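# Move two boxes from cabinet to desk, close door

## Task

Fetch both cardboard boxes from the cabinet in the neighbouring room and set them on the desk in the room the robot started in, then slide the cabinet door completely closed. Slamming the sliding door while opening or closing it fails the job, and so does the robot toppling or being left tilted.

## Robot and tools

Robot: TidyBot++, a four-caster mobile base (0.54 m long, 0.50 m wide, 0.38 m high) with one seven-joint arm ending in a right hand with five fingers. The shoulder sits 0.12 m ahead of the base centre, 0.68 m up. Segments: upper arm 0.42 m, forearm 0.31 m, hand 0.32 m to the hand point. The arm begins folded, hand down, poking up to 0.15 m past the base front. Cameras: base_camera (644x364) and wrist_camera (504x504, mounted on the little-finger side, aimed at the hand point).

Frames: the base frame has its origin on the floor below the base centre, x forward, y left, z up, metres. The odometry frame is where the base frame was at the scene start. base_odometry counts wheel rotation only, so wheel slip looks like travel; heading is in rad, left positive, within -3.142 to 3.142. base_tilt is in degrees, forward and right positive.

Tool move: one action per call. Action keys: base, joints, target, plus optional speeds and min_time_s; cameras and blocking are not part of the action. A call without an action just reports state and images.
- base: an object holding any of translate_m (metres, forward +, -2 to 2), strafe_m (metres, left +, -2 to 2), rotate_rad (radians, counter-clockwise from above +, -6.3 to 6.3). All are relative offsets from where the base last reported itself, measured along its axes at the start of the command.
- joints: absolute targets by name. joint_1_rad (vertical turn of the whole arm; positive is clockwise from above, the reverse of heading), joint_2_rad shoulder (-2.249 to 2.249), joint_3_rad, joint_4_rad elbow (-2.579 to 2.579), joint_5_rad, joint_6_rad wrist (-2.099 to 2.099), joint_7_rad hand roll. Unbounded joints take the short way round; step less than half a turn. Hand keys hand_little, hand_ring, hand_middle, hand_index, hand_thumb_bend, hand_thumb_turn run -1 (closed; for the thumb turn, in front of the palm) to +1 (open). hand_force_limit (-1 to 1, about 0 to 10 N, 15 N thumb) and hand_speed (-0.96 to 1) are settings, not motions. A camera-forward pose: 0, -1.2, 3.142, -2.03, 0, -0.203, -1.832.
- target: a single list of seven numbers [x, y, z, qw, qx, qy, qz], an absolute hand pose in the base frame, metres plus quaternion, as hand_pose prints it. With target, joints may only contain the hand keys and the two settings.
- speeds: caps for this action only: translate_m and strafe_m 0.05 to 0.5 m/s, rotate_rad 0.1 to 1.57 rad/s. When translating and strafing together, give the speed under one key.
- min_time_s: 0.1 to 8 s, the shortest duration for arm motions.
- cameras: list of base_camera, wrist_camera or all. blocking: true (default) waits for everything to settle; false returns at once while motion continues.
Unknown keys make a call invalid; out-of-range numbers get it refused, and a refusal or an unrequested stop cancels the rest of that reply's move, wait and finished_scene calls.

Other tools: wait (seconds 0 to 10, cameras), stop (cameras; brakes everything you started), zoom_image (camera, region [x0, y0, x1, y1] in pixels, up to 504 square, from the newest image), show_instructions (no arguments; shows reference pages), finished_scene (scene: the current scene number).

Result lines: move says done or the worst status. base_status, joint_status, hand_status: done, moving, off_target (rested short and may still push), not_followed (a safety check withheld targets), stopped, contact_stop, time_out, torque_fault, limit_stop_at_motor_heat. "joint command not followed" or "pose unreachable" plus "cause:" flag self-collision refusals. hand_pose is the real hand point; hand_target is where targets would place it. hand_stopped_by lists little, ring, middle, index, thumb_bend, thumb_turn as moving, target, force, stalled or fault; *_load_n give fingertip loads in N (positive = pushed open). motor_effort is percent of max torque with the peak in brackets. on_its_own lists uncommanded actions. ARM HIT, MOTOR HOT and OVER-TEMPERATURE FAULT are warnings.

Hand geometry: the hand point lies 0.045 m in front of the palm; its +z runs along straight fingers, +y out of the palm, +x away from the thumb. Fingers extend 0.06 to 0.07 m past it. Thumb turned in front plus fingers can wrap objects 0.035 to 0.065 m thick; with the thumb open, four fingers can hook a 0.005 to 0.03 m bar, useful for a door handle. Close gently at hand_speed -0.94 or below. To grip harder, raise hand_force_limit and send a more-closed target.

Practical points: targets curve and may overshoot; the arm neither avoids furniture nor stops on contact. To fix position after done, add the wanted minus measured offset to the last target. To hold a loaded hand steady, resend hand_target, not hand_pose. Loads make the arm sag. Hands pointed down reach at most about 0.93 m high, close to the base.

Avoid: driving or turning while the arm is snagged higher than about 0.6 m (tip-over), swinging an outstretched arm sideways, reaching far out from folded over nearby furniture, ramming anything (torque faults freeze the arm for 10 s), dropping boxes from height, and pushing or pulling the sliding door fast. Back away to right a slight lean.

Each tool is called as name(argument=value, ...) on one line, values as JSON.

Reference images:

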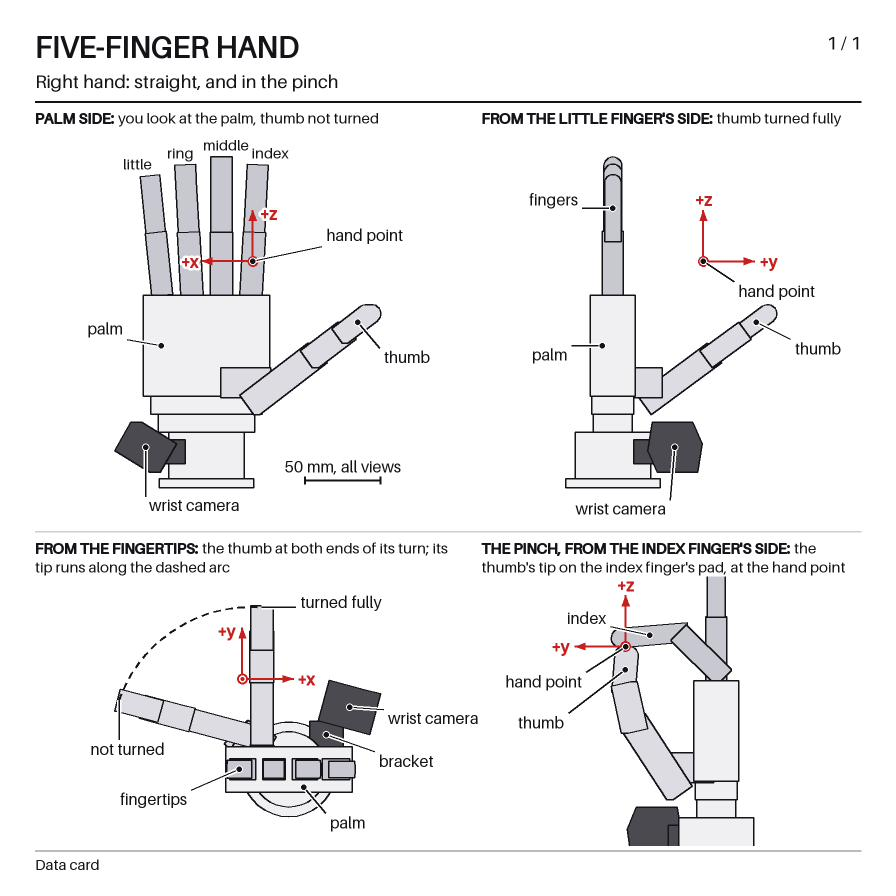

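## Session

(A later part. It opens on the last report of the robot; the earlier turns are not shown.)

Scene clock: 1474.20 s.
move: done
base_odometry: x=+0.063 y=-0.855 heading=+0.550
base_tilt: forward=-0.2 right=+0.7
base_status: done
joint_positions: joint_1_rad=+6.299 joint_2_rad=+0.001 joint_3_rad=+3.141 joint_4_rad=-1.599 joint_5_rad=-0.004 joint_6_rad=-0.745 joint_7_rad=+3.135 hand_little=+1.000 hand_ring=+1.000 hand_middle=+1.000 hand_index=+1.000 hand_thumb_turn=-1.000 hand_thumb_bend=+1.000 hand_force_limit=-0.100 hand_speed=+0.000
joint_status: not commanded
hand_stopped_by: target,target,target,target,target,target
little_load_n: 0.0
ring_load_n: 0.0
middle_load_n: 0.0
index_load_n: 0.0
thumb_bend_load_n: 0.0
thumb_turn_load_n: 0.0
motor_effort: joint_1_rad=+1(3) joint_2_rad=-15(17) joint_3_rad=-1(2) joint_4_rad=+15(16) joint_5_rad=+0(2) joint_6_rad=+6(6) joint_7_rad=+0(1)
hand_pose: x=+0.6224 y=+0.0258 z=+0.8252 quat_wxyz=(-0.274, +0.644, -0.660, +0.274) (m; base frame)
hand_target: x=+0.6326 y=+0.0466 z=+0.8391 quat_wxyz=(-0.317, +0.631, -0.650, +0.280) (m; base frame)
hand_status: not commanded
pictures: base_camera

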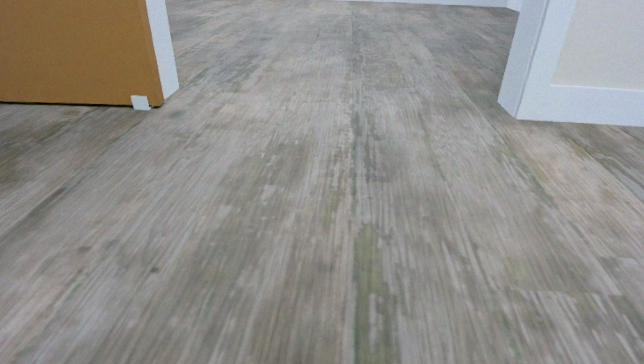

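move(base={"translate_m": 1.7, "strafe_m": 0.02}, speeds={"translate_m": 0.4})

move(base={"translate_m": 1.0}, speeds={"translate_m": 0.4})

move(base={"rotate_rad": 1.571}, speeds={"rotate_rad": 1.0}, joints={"hand_index": -1, "hand_middle": -1, "hand_ring": -1, "hand_little": -1, "hand_thumb_turn": 1, "hand_speed": 0}, cameras=["base_camera"])

Scene clock: 1485.07 s.
move: done
base_odometry: x=+1.501 y=+0.051 heading=+0.550
base_tilt: forward=-0.2 right=+0.7
base_status: done
joint_positions: joint_1_rad=+6.299 joint_2_rad=-0.007 joint_3_rad=+3.141 joint_4_rad=-1.600 joint_5_rad=-0.004 joint_6_rad=-0.743 joint_7_rad=+3.135 hand_little=+1.000 hand_ring=+1.000 hand_middle=+1.000 hand_index=+1.000 hand_thumb_turn=-1.000 hand_thumb_bend=+1.000 hand_force_limit=-0.100 hand_speed=+0.000
joint_status: not commanded
hand_stopped_by: target,target,target,target,target,target
little_load_n: 0.0
ring_load_n: 0.0
middle_load_n: 0.0
index_load_n: -0.5
thumb_bend_load_n: 0.0
thumb_turn_load_n: 0.0
motor_effort: joint_1_rad=+1(2) joint_2_rad=-15(18) joint_3_rad=+0(1) joint_4_rad=+15(16) joint_5_rad=+0(2) joint_6_rad=+6(6) joint_7_rad=+0(1)
hand_pose: x=+0.6214 y=+0.0258 z=+0.8289 quat_wxyz=(-0.277, +0.643, -0.658, +0.277) (m; base frame)
hand_target: x=+0.6326 y=+0.0466 z=+0.8391 quat_wxyz=(-0.317, +0.631, -0.650, +0.280) (m; base frame)
hand_status: not commanded
pictures: none

Scene clock: 1488.63 s.
move: done
base_odometry: x=+2.354 y=+0.574 heading=+0.549
base_tilt: forward=-0.3 right=+0.7
base_status: done
joint_positions: joint_1_rad=+6.299 joint_2_rad=-0.010 joint_3_rad=+3.141 joint_4_rad=-1.601 joint_5_rad=-0.004 joint_6_rad=-0.742 joint_7_rad=+3.135 hand_little=+1.000 hand_ring=+1.000 hand_middle=+1.000 hand_index=+1.000 hand_thumb_turn=-1.000 hand_thumb_bend=+1.000 hand_force_limit=-0.100 hand_speed=+0.000
joint_status: not commanded
hand_stopped_by: target,target,target,target,target,target
little_load_n: 0.0
ring_load_n: 0.0
middle_load_n: 0.0
index_load_n: -0.5
thumb_bend_load_n: 0.0
thumb_turn_load_n: 0.0
motor_effort: joint_1_rad=+1(2) joint_2_rad=-14(18) joint_3_rad=-1(1) joint_4_rad=+15(16) joint_5_rad=+2(2) joint_6_rad=+6(7) joint_7_rad=+1(1)
hand_pose: x=+0.6210 y=+0.0258 z=+0.8306 quat_wxyz=(-0.278, +0.642, -0.658, +0.278) (m; base frame)
hand_target: x=+0.6326 y=+0.0466 z=+0.8391 quat_wxyz=(-0.317, +0.631, -0.650, +0.280) (m; base frame)
hand_status: not commanded
pictures: none

Scene clock: 1491.13 s.
move: done
base_odometry: x=+2.354 y=+0.574 heading=+2.120
base_tilt: forward=-0.2 right=+0.7
base_status: done
joint_positions: joint_1_rad=+6.295 joint_2_rad=-0.010 joint_3_rad=+3.142 joint_4_rad=-1.602 joint_5_rad=-0.004 joint_6_rad=-0.740 joint_7_rad=+3.135 hand_little=-1.000 hand_ring=-1.000 hand_middle=-1.000 hand_index=-1.000 hand_thumb_turn=+1.000 hand_thumb_bend=+1.000 hand_force_limit=-0.100 hand_speed=+0.000
joint_status: all done
hand_stopped_by: target,target,target,target,target,target
little_load_n: 0.0
ring_load_n: 0.0
middle_load_n: 0.0
index_load_n: 0.0
thumb_bend_load_n: 0.0
thumb_turn_load_n: 0.0
motor_effort: joint_1_rad=+1(3) joint_2_rad=-16(17) joint_3_rad=-1(2) joint_4_rad=+15(16) joint_5_rad=+1(2) joint_6_rad=+6(6) joint_7_rad=+1(1)
hand_pose: x=+0.6213 y=+0.0275 z=+0.8308 quat_wxyz=(-0.279, +0.643, -0.657, +0.278) (m; base frame)
hand_target: x=+0.6326 y=+0.0466 z=+0.8391 quat_wxyz=(-0.317, +0.631, -0.650, +0.280) (m; base frame)
hand_status: not commanded
pictures: base_camera

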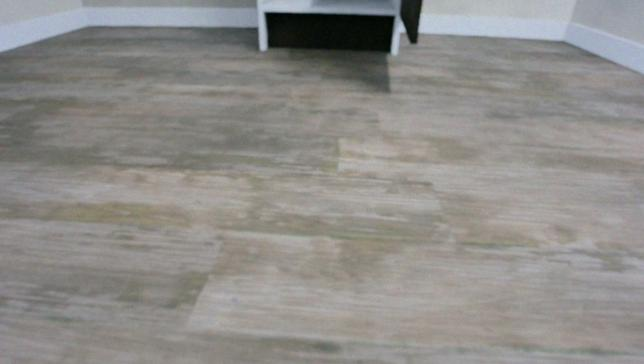

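move(base={"strafe_m": -0.32, "translate_m": 0.15}, speeds={"translate_m": 0.3}, joints={"joint_1_rad": 0.0, "joint_2_rad": 1.26, "joint_4_rad": -1.79, "joint_5_rad": 0.0, "joint_6_rad": 1.59, "joint_7_rad": 1.57}, min_time_s=4, cameras=["all"])

Scene clock: 1499.47 s.
move: done
base_odometry: x=+2.549 y=+0.869 heading=+2.120
base_tilt: forward=-0.2 right=+0.7
base_status: done
joint_positions: joint_1_rad=+6.294 joint_2_rad=+1.254 joint_3_rad=+3.142 joint_4_rad=-1.765 joint_5_rad=-0.004 joint_6_rad=+1.496 joint_7_rad=+1.625 hand_little=-1.000 hand_ring=-1.000 hand_middle=-1.000 hand_index=-1.000 hand_thumb_turn=+1.000 hand_thumb_bend=+1.000 hand_force_limit=-0.100 hand_speed=+0.000
joint_status: all done
hand_stopped_by: target,target,target,target,target,target
little_load_n: 0.0
ring_load_n: 0.0
middle_load_n: 0.0
index_load_n: 0.0
thumb_bend_load_n: 0.0
thumb_turn_load_n: 0.0
motor_effort: joint_1_rad=+0(3) joint_2_rad=-34(36) joint_3_rad=-1(2) joint_4_rad=+5(16) joint_5_rad=+0(3) joint_6_rad=+8(9) joint_7_rad=+0(2)
hand_pose: x=+0.8785 y=+0.0535 z=+0.5435 quat_wxyz=(-0.723, +0.013, -0.690, +0.025) (m; base frame)
hand_target: x=+0.8651 y=+0.0614 z=+0.5637 quat_wxyz=(-0.745, +0.000, -0.667, +0.000) (m; base frame)
hand_status: not commanded
pictures: base_camera, wrist_camera

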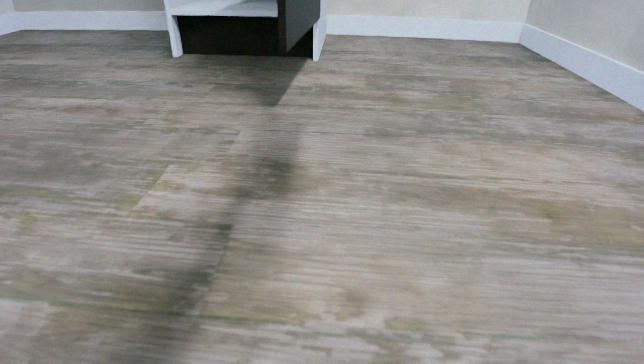

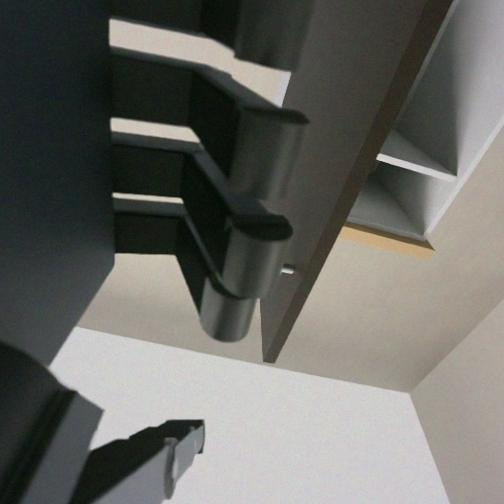

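move(base={"translate_m": 0.25}, speeds={"translate_m": 0.15}, cameras=["all"])

Scene clock: 1505.70 s.
move: done
base_odometry: x=+2.419 y=+1.082 heading=+2.120
base_tilt: forward=-0.2 right=+0.6
base_status: done
joint_positions: joint_1_rad=+6.294 joint_2_rad=+1.255 joint_3_rad=+3.142 joint_4_rad=-1.769 joint_5_rad=-0.004 joint_6_rad=+1.499 joint_7_rad=+1.624 hand_little=-1.000 hand_ring=-1.000 hand_middle=-1.000 hand_index=-1.000 hand_thumb_turn=+1.000 hand_thumb_bend=+1.000 hand_force_limit=-0.100 hand_speed=+0.000
joint_status: not commanded
hand_stopped_by: target,target,target,target,target,target
little_load_n: 0.0
ring_load_n: 0.0
middle_load_n: 0.0
index_load_n: 0.0
thumb_bend_load_n: 0.0
thumb_turn_load_n: 0.0
motor_effort: joint_1_rad=+1(4) joint_2_rad=-34(35) joint_3_rad=-1(2) joint_4_rad=+5(6) joint_5_rad=+1(3) joint_6_rad=+8(8) joint_7_rad=-1(1)
hand_pose: x=+0.8773 y=+0.0535 z=+0.5432 quat_wxyz=(-0.723, +0.013, -0.690, +0.024) (m; base frame)
hand_target: x=+0.8651 y=+0.0614 z=+0.5637 quat_wxyz=(-0.745, +0.000, -0.667, +0.000) (m; base frame)
hand_status: not commanded
pictures: base_camera, wrist_camera

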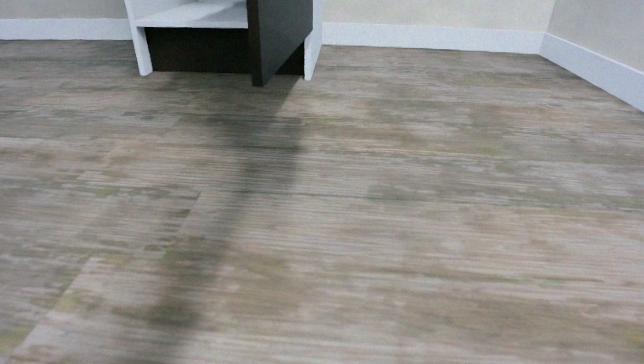

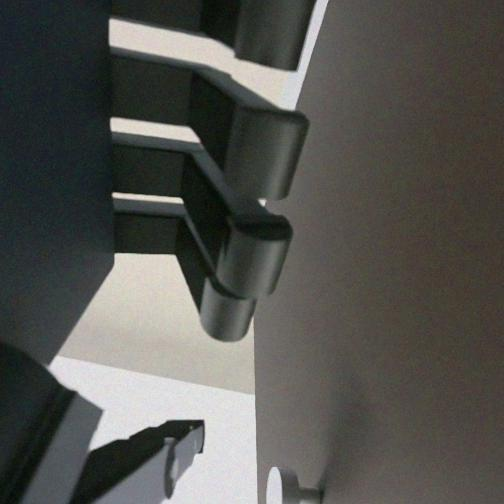

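move(base={"translate_m": 0.07, "strafe_m": 0.06}, speeds={"translate_m": 0.08}, cameras=["all"])

Scene clock: 1511.30 s.
move: done
base_odometry: x=+2.331 y=+1.111 heading=+2.120
base_tilt: forward=-0.2 right=+0.7
base_status: done
joint_positions: joint_1_rad=+6.293 joint_2_rad=+1.255 joint_3_rad=+3.142 joint_4_rad=-1.769 joint_5_rad=-0.004 joint_6_rad=+1.500 joint_7_rad=+1.623 hand_little=-1.000 hand_ring=-1.000 hand_middle=-1.000 hand_index=-1.000 hand_thumb_turn=+1.000 hand_thumb_bend=+1.000 hand_force_limit=-0.100 hand_speed=+0.000
joint_status: not commanded
hand_stopped_by: target,target,target,target,target,target
little_load_n: 0.5
ring_load_n: 0.0
middle_load_n: 0.0
index_load_n: 0.0
thumb_bend_load_n: 0.0
thumb_turn_load_n: 0.0
motor_effort: joint_1_rad=+1(3) joint_2_rad=-34(35) joint_3_rad=-1(3) joint_4_rad=+5(6) joint_5_rad=+1(2) joint_6_rad=+8(8) joint_7_rad=+1(1)
hand_pose: x=+0.8772 y=+0.0542 z=+0.5433 quat_wxyz=(-0.723, +0.013, -0.690, +0.024) (m; base frame)
hand_target: x=+0.8651 y=+0.0614 z=+0.5637 quat_wxyz=(-0.745, +0.000, -0.667, +0.000) (m; base frame)
hand_status: not commanded
pictures: base_camera, wrist_camera

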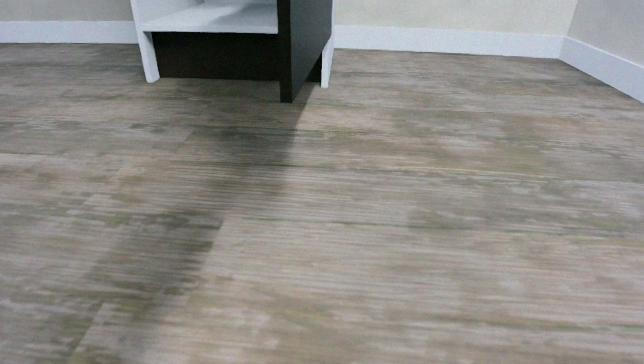

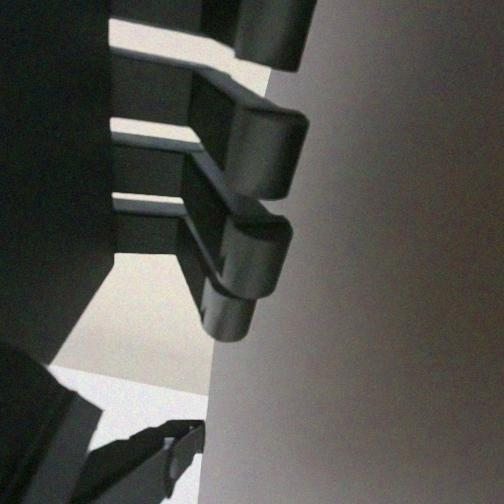

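move(base={"strafe_m": 0.10}, speeds={"strafe_m": 0.07}, cameras=["all"])

Scene clock: 1516.67 s.
move: done
base_odometry: x=+2.245 y=+1.059 heading=+2.120
base_tilt: forward=-0.2 right=+0.7
base_status: done
joint_positions: joint_1_rad=+6.290 joint_2_rad=+1.255 joint_3_rad=+3.142 joint_4_rad=-1.769 joint_5_rad=-0.004 joint_6_rad=+1.500 joint_7_rad=+1.623 hand_little=-1.000 hand_ring=-1.000 hand_middle=-1.000 hand_index=-1.000 hand_thumb_turn=+1.000 hand_thumb_bend=+1.000 hand_force_limit=-0.100 hand_speed=+0.000
joint_status: not commanded
hand_stopped_by: target,target,target,target,target,target
little_load_n: 0.0
ring_load_n: 0.0
middle_load_n: 0.0
index_load_n: 0.0
thumb_bend_load_n: 0.0
thumb_turn_load_n: -0.5
motor_effort: joint_1_rad=+1(4) joint_2_rad=-34(35) joint_3_rad=-2(3) joint_4_rad=+5(6) joint_5_rad=+2(5) joint_6_rad=+8(8) joint_7_rad=+0(1)
hand_pose: x=+0.8770 y=+0.0565 z=+0.5434 quat_wxyz=(-0.723, +0.014, -0.690, +0.023) (m; base frame)
hand_target: x=+0.8651 y=+0.0614 z=+0.5637 quat_wxyz=(-0.745, +0.000, -0.667, +0.000) (m; base frame)
hand_status: not commanded
pictures: base_camera, wrist_camera

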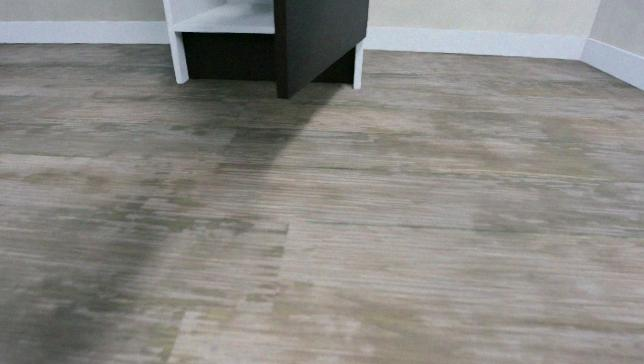

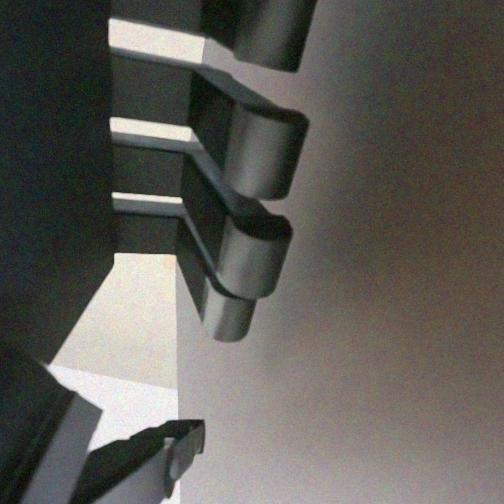

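move(base={"strafe_m": 0.12, "translate_m": 0.055}, speeds={"strafe_m": 0.08}, cameras=["all"])

Scene clock: 1520.87 s.
move: done
base_odometry: x=+2.114 y=+1.043 heading=+2.120
base_tilt: forward=-0.2 right=+0.7
base_status: done
joint_positions: joint_1_rad=+6.289 joint_2_rad=+1.255 joint_3_rad=+3.142 joint_4_rad=-1.769 joint_5_rad=-0.004 joint_6_rad=+1.501 joint_7_rad=+1.619 hand_little=-1.000 hand_ring=-1.000 hand_middle=-1.000 hand_index=-1.000 hand_thumb_turn=+1.000 hand_thumb_bend=+1.000 hand_force_limit=-0.100 hand_speed=+0.000
joint_status: not commanded
hand_stopped_by: target,target,target,target,target,target
little_load_n: 0.0
ring_load_n: -0.5
middle_load_n: 0.0
index_load_n: 0.0
thumb_bend_load_n: 0.0
thumb_turn_load_n: 0.0
motor_effort: joint_1_rad=+1(4) joint_2_rad=-34(36) joint_3_rad=-1(3) joint_4_rad=+5(7) joint_5_rad=+2(5) joint_6_rad=+8(8) joint_7_rad=+0(2)
hand_pose: x=+0.8767 y=+0.0572 z=+0.5437 quat_wxyz=(-0.724, +0.013, -0.690, +0.021) (m; base frame)
hand_target: x=+0.8651 y=+0.0614 z=+0.5637 quat_wxyz=(-0.745, +0.000, -0.667, +0.000) (m; base frame)
hand_status: not commanded
pictures: base_camera, wrist_camera

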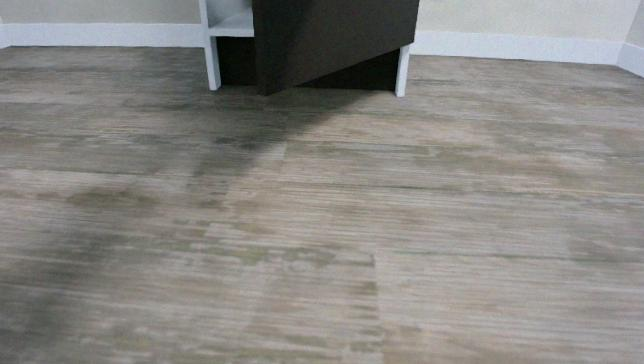

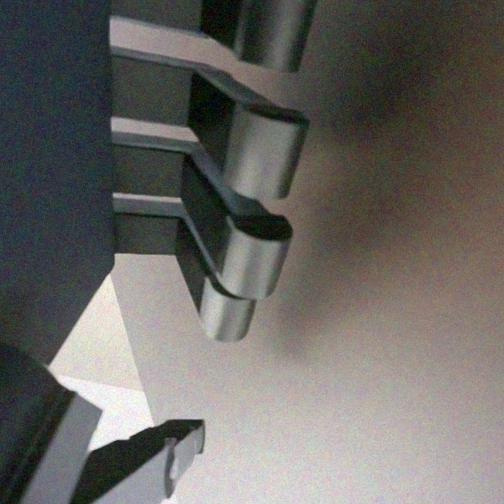

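move(base={"strafe_m": 0.09, "translate_m": 0.094}, speeds={"strafe_m": 0.08}, cameras=["all"])

Scene clock: 1526.73 s.
move: done
base_odometry: x=+1.988 y=+1.076 heading=+2.120
base_tilt: forward=-0.2 right=+0.6
base_status: done
joint_positions: joint_1_rad=+6.289 joint_2_rad=+1.255 joint_3_rad=+3.142 joint_4_rad=-1.770 joint_5_rad=-0.004 joint_6_rad=+1.502 joint_7_rad=+1.619 hand_little=-1.000 hand_ring=-1.000 hand_middle=-1.000 hand_index=-1.000 hand_thumb_turn=+1.000 hand_thumb_bend=+1.000 hand_force_limit=-0.100 hand_speed=+0.000
joint_status: not commanded
hand_stopped_by: target,target,target,target,target,target
little_load_n: 0.0
ring_load_n: 0.0
middle_load_n: 0.0
index_load_n: 0.0
thumb_bend_load_n: 0.0
thumb_turn_load_n: 0.0
motor_effort: joint_1_rad=+1(4) joint_2_rad=-35(35) joint_3_rad=-1(3) joint_4_rad=+5(7) joint_5_rad=+2(5) joint_6_rad=+7(8) joint_7_rad=+0(1)
hand_pose: x=+0.8764 y=+0.0571 z=+0.5436 quat_wxyz=(-0.724, +0.013, -0.690, +0.021) (m; base frame)
hand_target: x=+0.8651 y=+0.0614 z=+0.5637 quat_wxyz=(-0.745, +0.000, -0.667, +0.000) (m; base frame)
hand_status: not commanded
pictures: base_camera, wrist_camera

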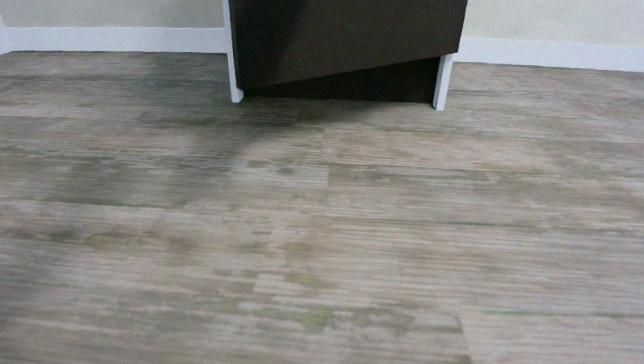

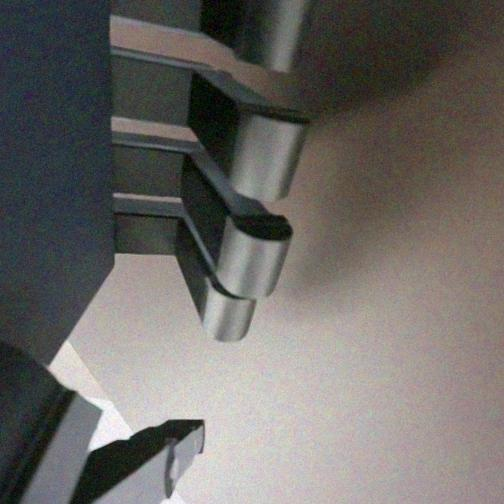

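move(base={"strafe_m": 0.045, "translate_m": 0.085}, speeds={"translate_m": 0.06}, cameras=["all"])

Scene clock: 1532.40 s.
move: done
base_odometry: x=+1.905 y=+1.125 heading=+2.121
base_tilt: forward=-0.2 right=+0.7
base_status: done
joint_positions: joint_1_rad=+6.289 joint_2_rad=+1.255 joint_3_rad=+3.142 joint_4_rad=-1.771 joint_5_rad=-0.004 joint_6_rad=+1.503 joint_7_rad=+1.619 hand_little=-1.000 hand_ring=-1.000 hand_middle=-1.000 hand_index=-1.000 hand_thumb_turn=+1.000 hand_thumb_bend=+1.000 hand_force_limit=-0.100 hand_speed=+0.000
joint_status: not commanded
hand_stopped_by: target,target,target,target,target,target
little_load_n: 0.0
ring_load_n: 0.5
middle_load_n: 0.0
index_load_n: 0.0
thumb_bend_load_n: 0.0
thumb_turn_load_n: 0.0
motor_effort: joint_1_rad=+2(3) joint_2_rad=-34(35) joint_3_rad=-1(3) joint_4_rad=+5(8) joint_5_rad=+1(4) joint_6_rad=+8(8) joint_7_rad=+1(1)
hand_pose: x=+0.8761 y=+0.0571 z=+0.5433 quat_wxyz=(-0.723, +0.013, -0.690, +0.021) (m; base frame)
hand_target: x=+0.8651 y=+0.0614 z=+0.5637 quat_wxyz=(-0.745, +0.000, -0.667, +0.000) (m; base frame)
hand_status: not commanded
pictures: base_camera, wrist_camera

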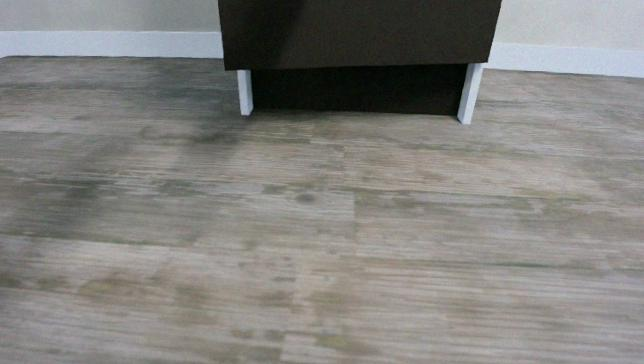

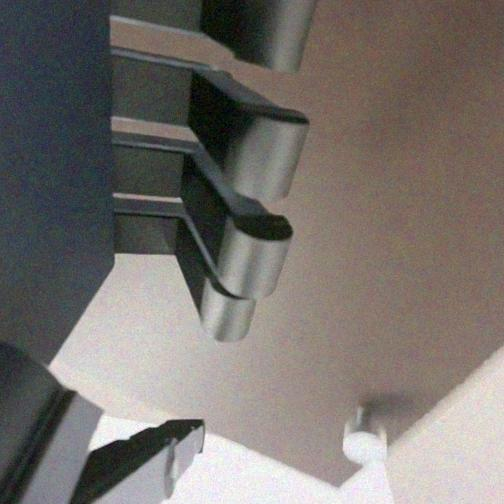

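move(base={"strafe_m": 0.01, "translate_m": 0.045}, speeds={"translate_m": 0.05}, cameras=["all"])

Scene clock: 1536.50 s.
move: done
base_odometry: x=+1.873 y=+1.158 heading=+2.121
base_tilt: forward=-0.2 right=+0.6
base_status: done
joint_positions: joint_1_rad=+6.289 joint_2_rad=+1.255 joint_3_rad=+3.142 joint_4_rad=-1.771 joint_5_rad=-0.004 joint_6_rad=+1.503 joint_7_rad=+1.619 hand_little=-1.000 hand_ring=-1.000 hand_middle=-1.000 hand_index=-1.000 hand_thumb_turn=+1.000 hand_thumb_bend=+1.000 hand_force_limit=-0.100 hand_speed=+0.000
joint_status: not commanded
hand_stopped_by: target,target,target,target,target,target
little_load_n: 0.0
ring_load_n: 0.0
middle_load_n: 0.0
index_load_n: 0.0
thumb_bend_load_n: 0.0
thumb_turn_load_n: 0.0
motor_effort: joint_1_rad=+1(2) joint_2_rad=-34(35) joint_3_rad=-2(2) joint_4_rad=+5(6) joint_5_rad=+1(2) joint_6_rad=+7(8) joint_7_rad=+0(1)
hand_pose: x=+0.8761 y=+0.0571 z=+0.5433 quat_wxyz=(-0.723, +0.013, -0.690, +0.021) (m; base frame)
hand_target: x=+0.8651 y=+0.0614 z=+0.5637 quat_wxyz=(-0.745, +0.000, -0.667, +0.000) (m; base frame)
hand_status: not commanded
pictures: base_camera, wrist_camera

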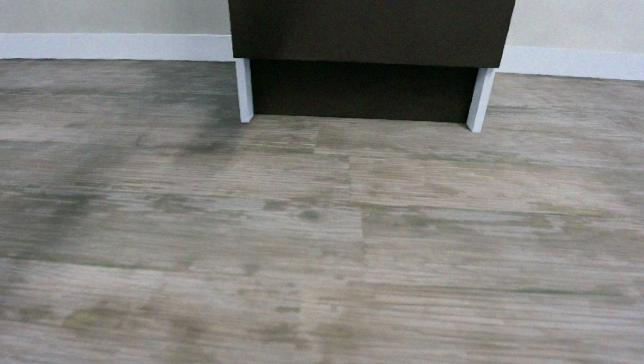

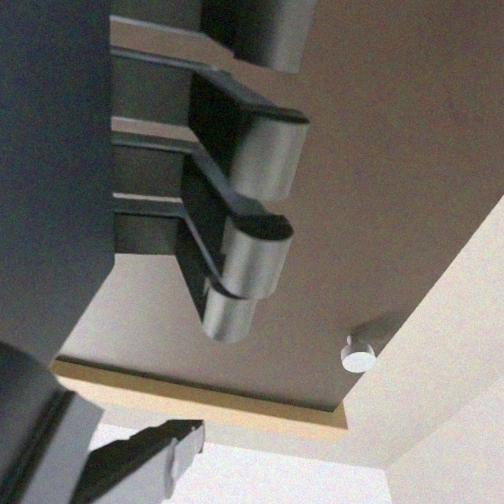

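move(base={"translate_m": 0.03}, speeds={"translate_m": 0.05}, cameras=["all"])

Scene clock: 1540.13 s.
move: done
base_odometry: x=+1.857 y=+1.183 heading=+2.121
base_tilt: forward=-0.2 right=+0.7
base_status: done
joint_positions: joint_1_rad=+6.289 joint_2_rad=+1.255 joint_3_rad=+3.142 joint_4_rad=-1.772 joint_5_rad=-0.004 joint_6_rad=+1.503 joint_7_rad=+1.619 hand_little=-1.000 hand_ring=-1.000 hand_middle=-1.000 hand_index=-1.000 hand_thumb_turn=+1.000 hand_thumb_bend=+1.000 hand_force_limit=-0.100 hand_speed=+0.000
joint_status: not commanded
hand_stopped_by: target,target,target,target,target,target
little_load_n: 0.0
ring_load_n: 0.0
middle_load_n: 0.0
index_load_n: 0.0
thumb_bend_load_n: 0.0
thumb_turn_load_n: 0.0
motor_effort: joint_1_rad=+1(2) joint_2_rad=-34(35) joint_3_rad=-2(2) joint_4_rad=+5(6) joint_5_rad=+1(2) joint_6_rad=+8(8) joint_7_rad=+0(1)
hand_pose: x=+0.8760 y=+0.0571 z=+0.5433 quat_wxyz=(-0.723, +0.013, -0.690, +0.021) (m; base frame)
hand_target: x=+0.8651 y=+0.0614 z=+0.5637 quat_wxyz=(-0.745, +0.000, -0.667, +0.000) (m; base frame)
hand_status: not commanded
pictures: base_camera, wrist_camera

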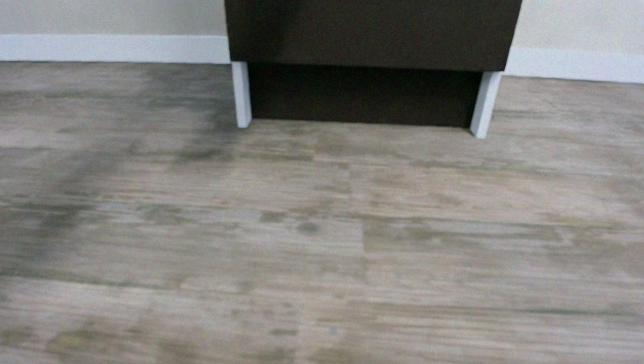

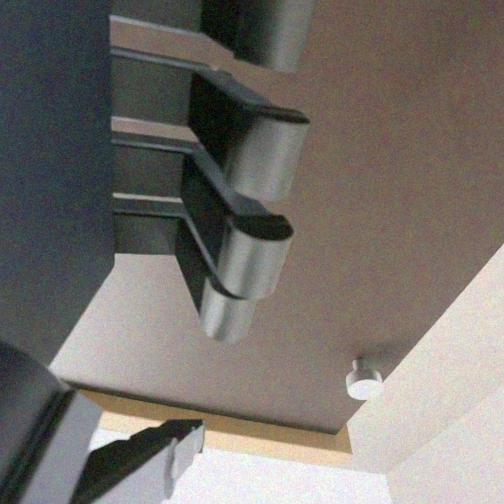

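zoom_image(camera="wrist_camera", region=[250, 300, 504, 504])

zoom_image(camera="base_camera", region=[200, 0, 540, 150])

Scaled by 1.984 from the camera's 504x504 image, which has a finer 720x720 frame.

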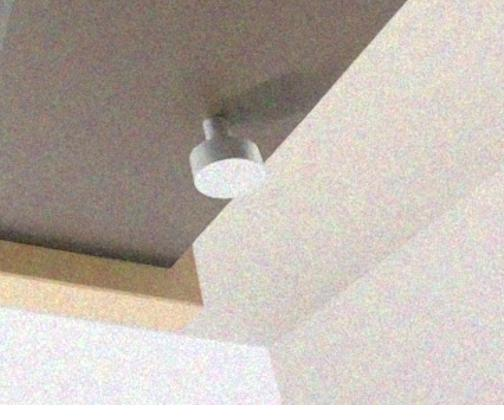

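Scaled by 1.482.

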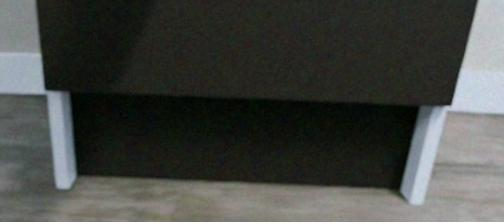

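move(base={"translate_m": 0.02}, speeds={"translate_m": 0.05}, cameras=["all"])

zoom_image(camera="wrist_camera", region=[250, 300, 504, 504])

Scene clock: 1548.73 s.
move: done
base_odometry: x=+1.846 y=+1.200 heading=+2.122
base_tilt: forward=-0.2 right=+0.7
base_status: done
joint_positions: joint_1_rad=+6.289 joint_2_rad=+1.255 joint_3_rad=+3.142 joint_4_rad=-1.772 joint_5_rad=-0.004 joint_6_rad=+1.503 joint_7_rad=+1.619 hand_little=-1.000 hand_ring=-1.000 hand_middle=-1.000 hand_index=-1.000 hand_thumb_turn=+1.000 hand_thumb_bend=+1.000 hand_force_limit=-0.100 hand_speed=+0.000
joint_status: not commanded
hand_stopped_by: target,target,target,target,target,target
little_load_n: 0.0
ring_load_n: 0.0
middle_load_n: 0.0
index_load_n: 0.0
thumb_bend_load_n: 0.0
thumb_turn_load_n: 0.0
motor_effort: joint_1_rad=+1(3) joint_2_rad=-34(35) joint_3_rad=-1(2) joint_4_rad=+5(7) joint_5_rad=+2(2) joint_6_rad=+8(9) joint_7_rad=+1(1)
hand_pose: x=+0.8760 y=+0.0571 z=+0.5433 quat_wxyz=(-0.723, +0.013, -0.690, +0.021) (m; base frame)
hand_target: x=+0.8651 y=+0.0614 z=+0.5637 quat_wxyz=(-0.745, +0.000, -0.667, +0.000) (m; base frame)
hand_status: not commanded
pictures: base_camera, wrist_camera

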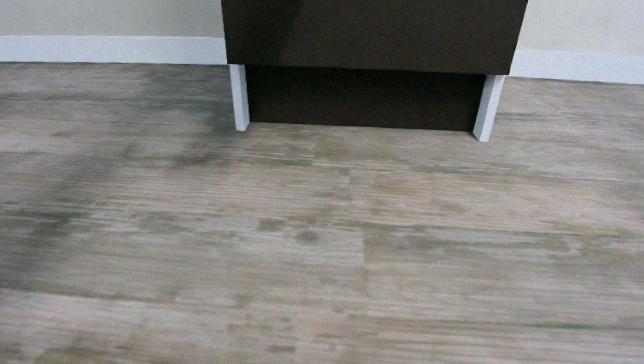

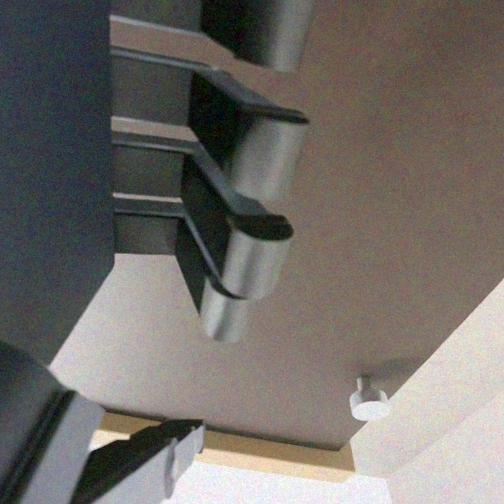

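Scaled by 1.984 from the camera's 504x504 image, which has a finer 720x720 frame.

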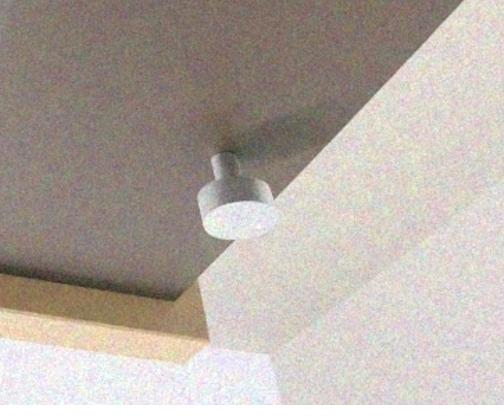

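move(base={"translate_m": 0.02}, speeds={"translate_m": 0.05}, cameras=["all"])

zoom_image(camera="wrist_camera", region=[250, 300, 504, 504])

Scene clock: 1553.37 s.
move: done
base_odometry: x=+1.836 y=+1.217 heading=+2.122
base_tilt: forward=-0.2 right=+0.7
base_status: done
joint_positions: joint_1_rad=+6.289 joint_2_rad=+1.255 joint_3_rad=+3.142 joint_4_rad=-1.772 joint_5_rad=-0.004 joint_6_rad=+1.503 joint_7_rad=+1.619 hand_little=-1.000 hand_ring=-1.000 hand_middle=-1.000 hand_index=-1.000 hand_thumb_turn=+1.000 hand_thumb_bend=+1.000 hand_force_limit=-0.100 hand_speed=+0.000
joint_status: not commanded
hand_stopped_by: target,target,target,target,target,target
little_load_n: 0.0
ring_load_n: 0.0
middle_load_n: 0.0
index_load_n: 0.0
thumb_bend_load_n: 0.0
thumb_turn_load_n: 0.0
motor_effort: joint_1_rad=+1(3) joint_2_rad=-34(35) joint_3_rad=-1(2) joint_4_rad=+5(6) joint_5_rad=+1(2) joint_6_rad=+7(8) joint_7_rad=+0(1)
hand_pose: x=+0.8760 y=+0.0571 z=+0.5433 quat_wxyz=(-0.723, +0.013, -0.690, +0.021) (m; base frame)
hand_target: x=+0.8651 y=+0.0614 z=+0.5637 quat_wxyz=(-0.745, +0.000, -0.667, +0.000) (m; base frame)
hand_status: not commanded
pictures: base_camera, wrist_camera

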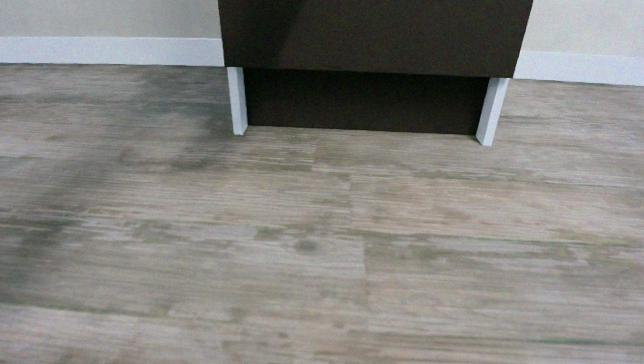

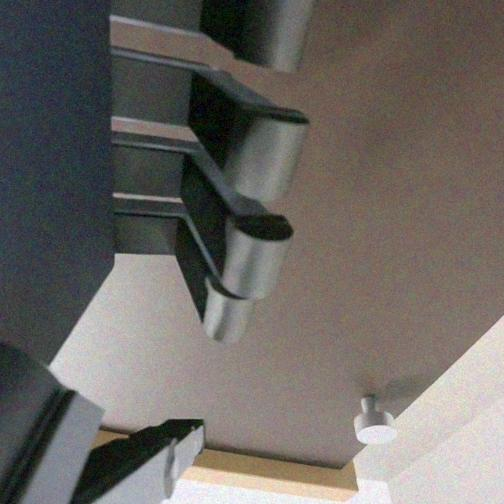

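Scaled by 1.984 from the camera's 504x504 image, which has a finer 720x720 frame.

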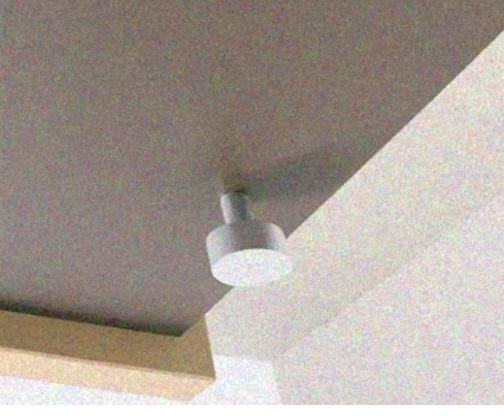

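zoom_image(camera="base_camera", region=[200, 40, 320, 140])

zoom_image(camera="base_camera", region=[420, 40, 540, 140])

Scaled by 4.200.

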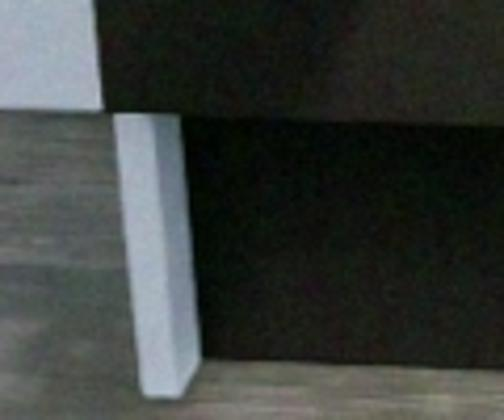

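Scaled by 4.200.

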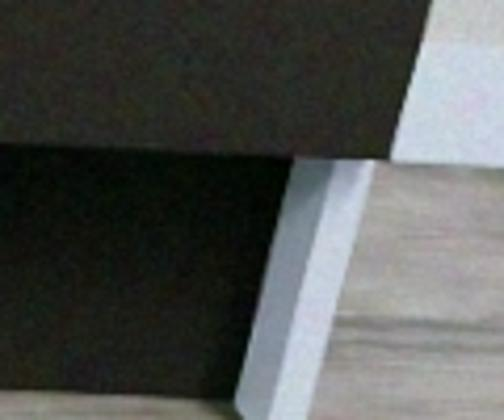

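move(base={"translate_m": 0.02}, speeds={"translate_m": 0.05}, cameras=["all"])

zoom_image(camera="wrist_camera", region=[250, 300, 504, 504])

Scene clock: 1569.13 s.
move: done
base_odometry: x=+1.825 y=+1.234 heading=+2.122
base_tilt: forward=-0.2 right=+0.7
base_status: done
joint_positions: joint_1_rad=+6.289 joint_2_rad=+1.255 joint_3_rad=+3.142 joint_4_rad=-1.772 joint_5_rad=-0.004 joint_6_rad=+1.503 joint_7_rad=+1.619 hand_little=-1.000 hand_ring=-1.000 hand_middle=-1.000 hand_index=-1.000 hand_thumb_turn=+1.000 hand_thumb_bend=+1.000 hand_force_limit=-0.100 hand_speed=+0.000
joint_status: not commanded
hand_stopped_by: target,target,target,target,target,target
little_load_n: 0.0
ring_load_n: 0.0
middle_load_n: 0.0
index_load_n: 0.0
thumb_bend_load_n: 0.0
thumb_turn_load_n: 0.0
motor_effort: joint_1_rad=+0(3) joint_2_rad=-34(35) joint_3_rad=-2(2) joint_4_rad=+5(6) joint_5_rad=+1(3) joint_6_rad=+7(8) joint_7_rad=+1(1)
hand_pose: x=+0.8760 y=+0.0571 z=+0.5433 quat_wxyz=(-0.723, +0.013, -0.690, +0.021) (m; base frame)
hand_target: x=+0.8651 y=+0.0614 z=+0.5637 quat_wxyz=(-0.745, +0.000, -0.667, +0.000) (m; base frame)
hand_status: not commanded
pictures: base_camera, wrist_camera

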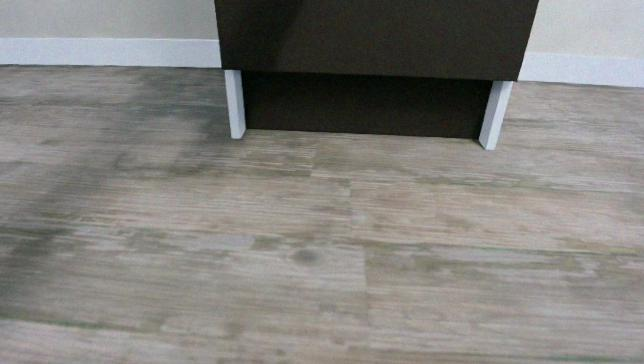

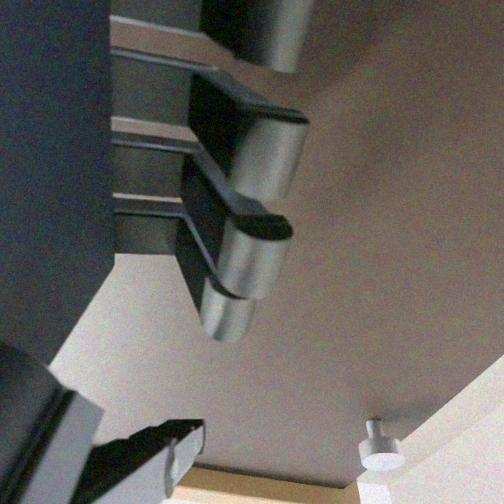

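Scaled by 1.984 from the camera's 504x504 image, which has a finer 720x720 frame.

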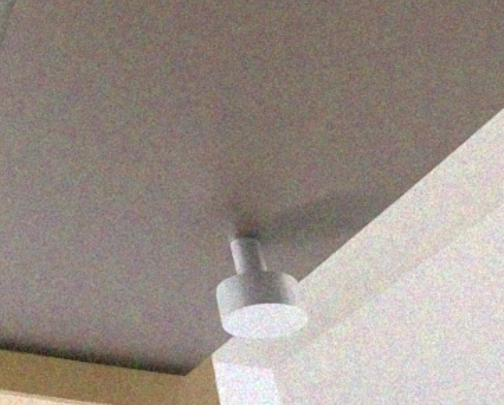

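move(base={"translate_m": 0.02}, speeds={"translate_m": 0.05}, cameras=["all"])

Scene clock: 1572.00 s.
move: done
base_odometry: x=+1.814 y=+1.251 heading=+2.123
base_tilt: forward=-0.2 right=+0.7
base_status: done
joint_positions: joint_1_rad=+6.289 joint_2_rad=+1.255 joint_3_rad=+3.142 joint_4_rad=-1.772 joint_5_rad=-0.004 joint_6_rad=+1.503 joint_7_rad=+1.619 hand_little=-1.000 hand_ring=-1.000 hand_middle=-1.000 hand_index=-1.000 hand_thumb_turn=+1.000 hand_thumb_bend=+1.000 hand_force_limit=-0.100 hand_speed=+0.000
joint_status: not commanded
hand_stopped_by: target,target,target,target,target,target
little_load_n: 0.0
ring_load_n: 0.0
middle_load_n: 0.0
index_load_n: 0.0
thumb_bend_load_n: 0.0
thumb_turn_load_n: 0.0
motor_effort: joint_1_rad=+1(3) joint_2_rad=-34(35) joint_3_rad=-1(2) joint_4_rad=+5(6) joint_5_rad=+1(2) joint_6_rad=+8(8) joint_7_rad=+1(1)
hand_pose: x=+0.8760 y=+0.0571 z=+0.5433 quat_wxyz=(-0.723, +0.013, -0.690, +0.021) (m; base frame)
hand_target: x=+0.8651 y=+0.0614 z=+0.5637 quat_wxyz=(-0.745, +0.000, -0.667, +0.000) (m; base frame)
hand_status: not commanded
pictures: base_camera, wrist_camera

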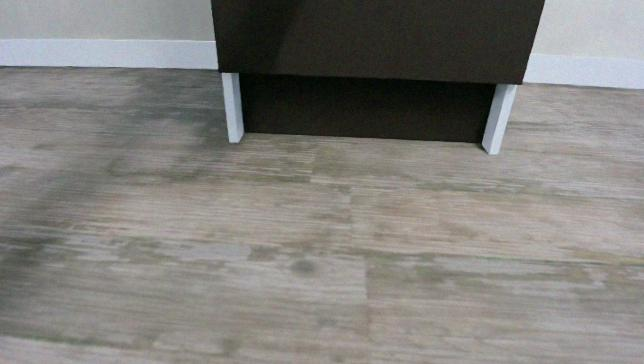

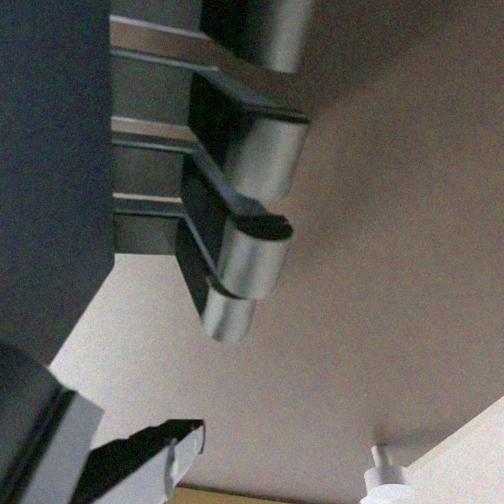

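move(base={"translate_m": 0.02}, speeds={"translate_m": 0.05}, cameras=["wrist_camera"])

move(base={"translate_m": 0.015}, speeds={"translate_m": 0.05}, cameras=["all"])

Scene clock: 1579.93 s.
move: done
base_odometry: x=+1.804 y=+1.269 heading=+2.123
base_tilt: forward=-0.2 right=+0.7
base_status: done
joint_positions: joint_1_rad=+6.289 joint_2_rad=+1.255 joint_3_rad=+3.142 joint_4_rad=-1.790 joint_5_rad=-0.004 joint_6_rad=+1.517 joint_7_rad=+1.619 hand_little=-1.000 hand_ring=-1.000 hand_middle=-1.000 hand_index=-1.000 hand_thumb_turn=+1.000 hand_thumb_bend=+1.000 hand_force_limit=-0.100 hand_speed=+0.000
joint_status: not commanded
hand_stopped_by: target,target,target,target,target,target
little_load_n: 0.0
ring_load_n: 0.0
middle_load_n: 0.0
index_load_n: 0.0
thumb_bend_load_n: 0.0
thumb_turn_load_n: 0.0
motor_effort: joint_1_rad=+0(3) joint_2_rad=-34(35) joint_3_rad=-1(2) joint_4_rad=+5(13) joint_5_rad=+2(2) joint_6_rad=+7(8) joint_7_rad=+0(1)
hand_pose: x=+0.8704 y=+0.0571 z=+0.5410 quat_wxyz=(-0.722, +0.013, -0.692, +0.021) (m; base frame)
hand_target: x=+0.8651 y=+0.0614 z=+0.5637 quat_wxyz=(-0.745, +0.000, -0.667, +0.000) (m; base frame)
hand_status: not commanded
pictures: wrist_camera

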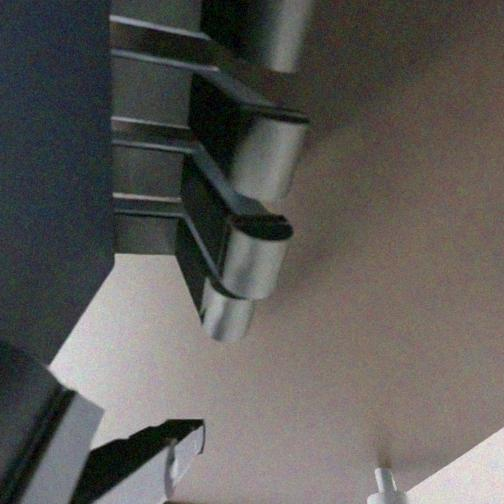

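Scene clock: 1580.63 s.
move: done
base_odometry: x=+1.796 y=+1.281 heading=+2.123
base_tilt: forward=-0.3 right=+0.7
base_status: done
joint_positions: joint_1_rad=+6.289 joint_2_rad=+1.256 joint_3_rad=+3.142 joint_4_rad=-1.830 joint_5_rad=-0.004 joint_6_rad=+1.550 joint_7_rad=+1.617 hand_little=-1.001 hand_ring=-1.000 hand_middle=-1.000 hand_index=-1.000 hand_thumb_turn=+1.000 hand_thumb_bend=+1.000 hand_force_limit=-0.100 hand_speed=+0.000
joint_status: not commanded
hand_stopped_by: target,target,target,target,target,target
little_load_n: -5.5
ring_load_n: 0.0
middle_load_n: 0.0
index_load_n: 0.0
thumb_bend_load_n: 0.0
thumb_turn_load_n: 0.0
motor_effort: joint_1_rad=+0(2) joint_2_rad=-33(35) joint_3_rad=-1(2) joint_4_rad=+10(18) joint_5_rad=+1(2) joint_6_rad=+5(8) joint_7_rad=+0(1)
hand_pose: x=+0.8581 y=+0.0571 z=+0.5376 quat_wxyz=(-0.719, +0.013, -0.695, +0.020) (m; base frame)
hand_target: x=+0.8651 y=+0.0614 z=+0.5637 quat_wxyz=(-0.745, +0.000, -0.667, +0.000) (m; base frame)
hand_status: not commanded
pictures: base_camera, wrist_camera

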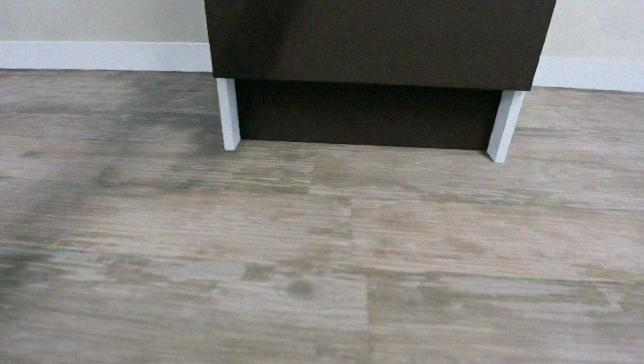

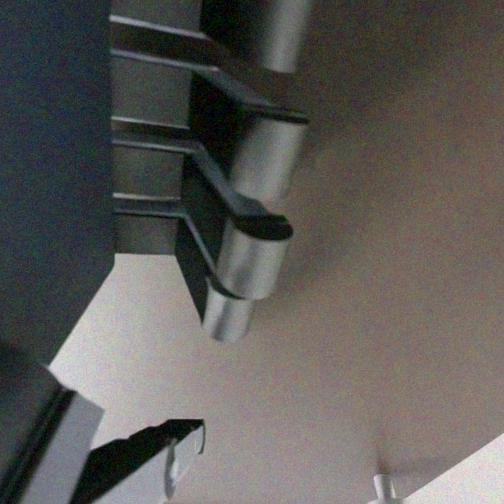

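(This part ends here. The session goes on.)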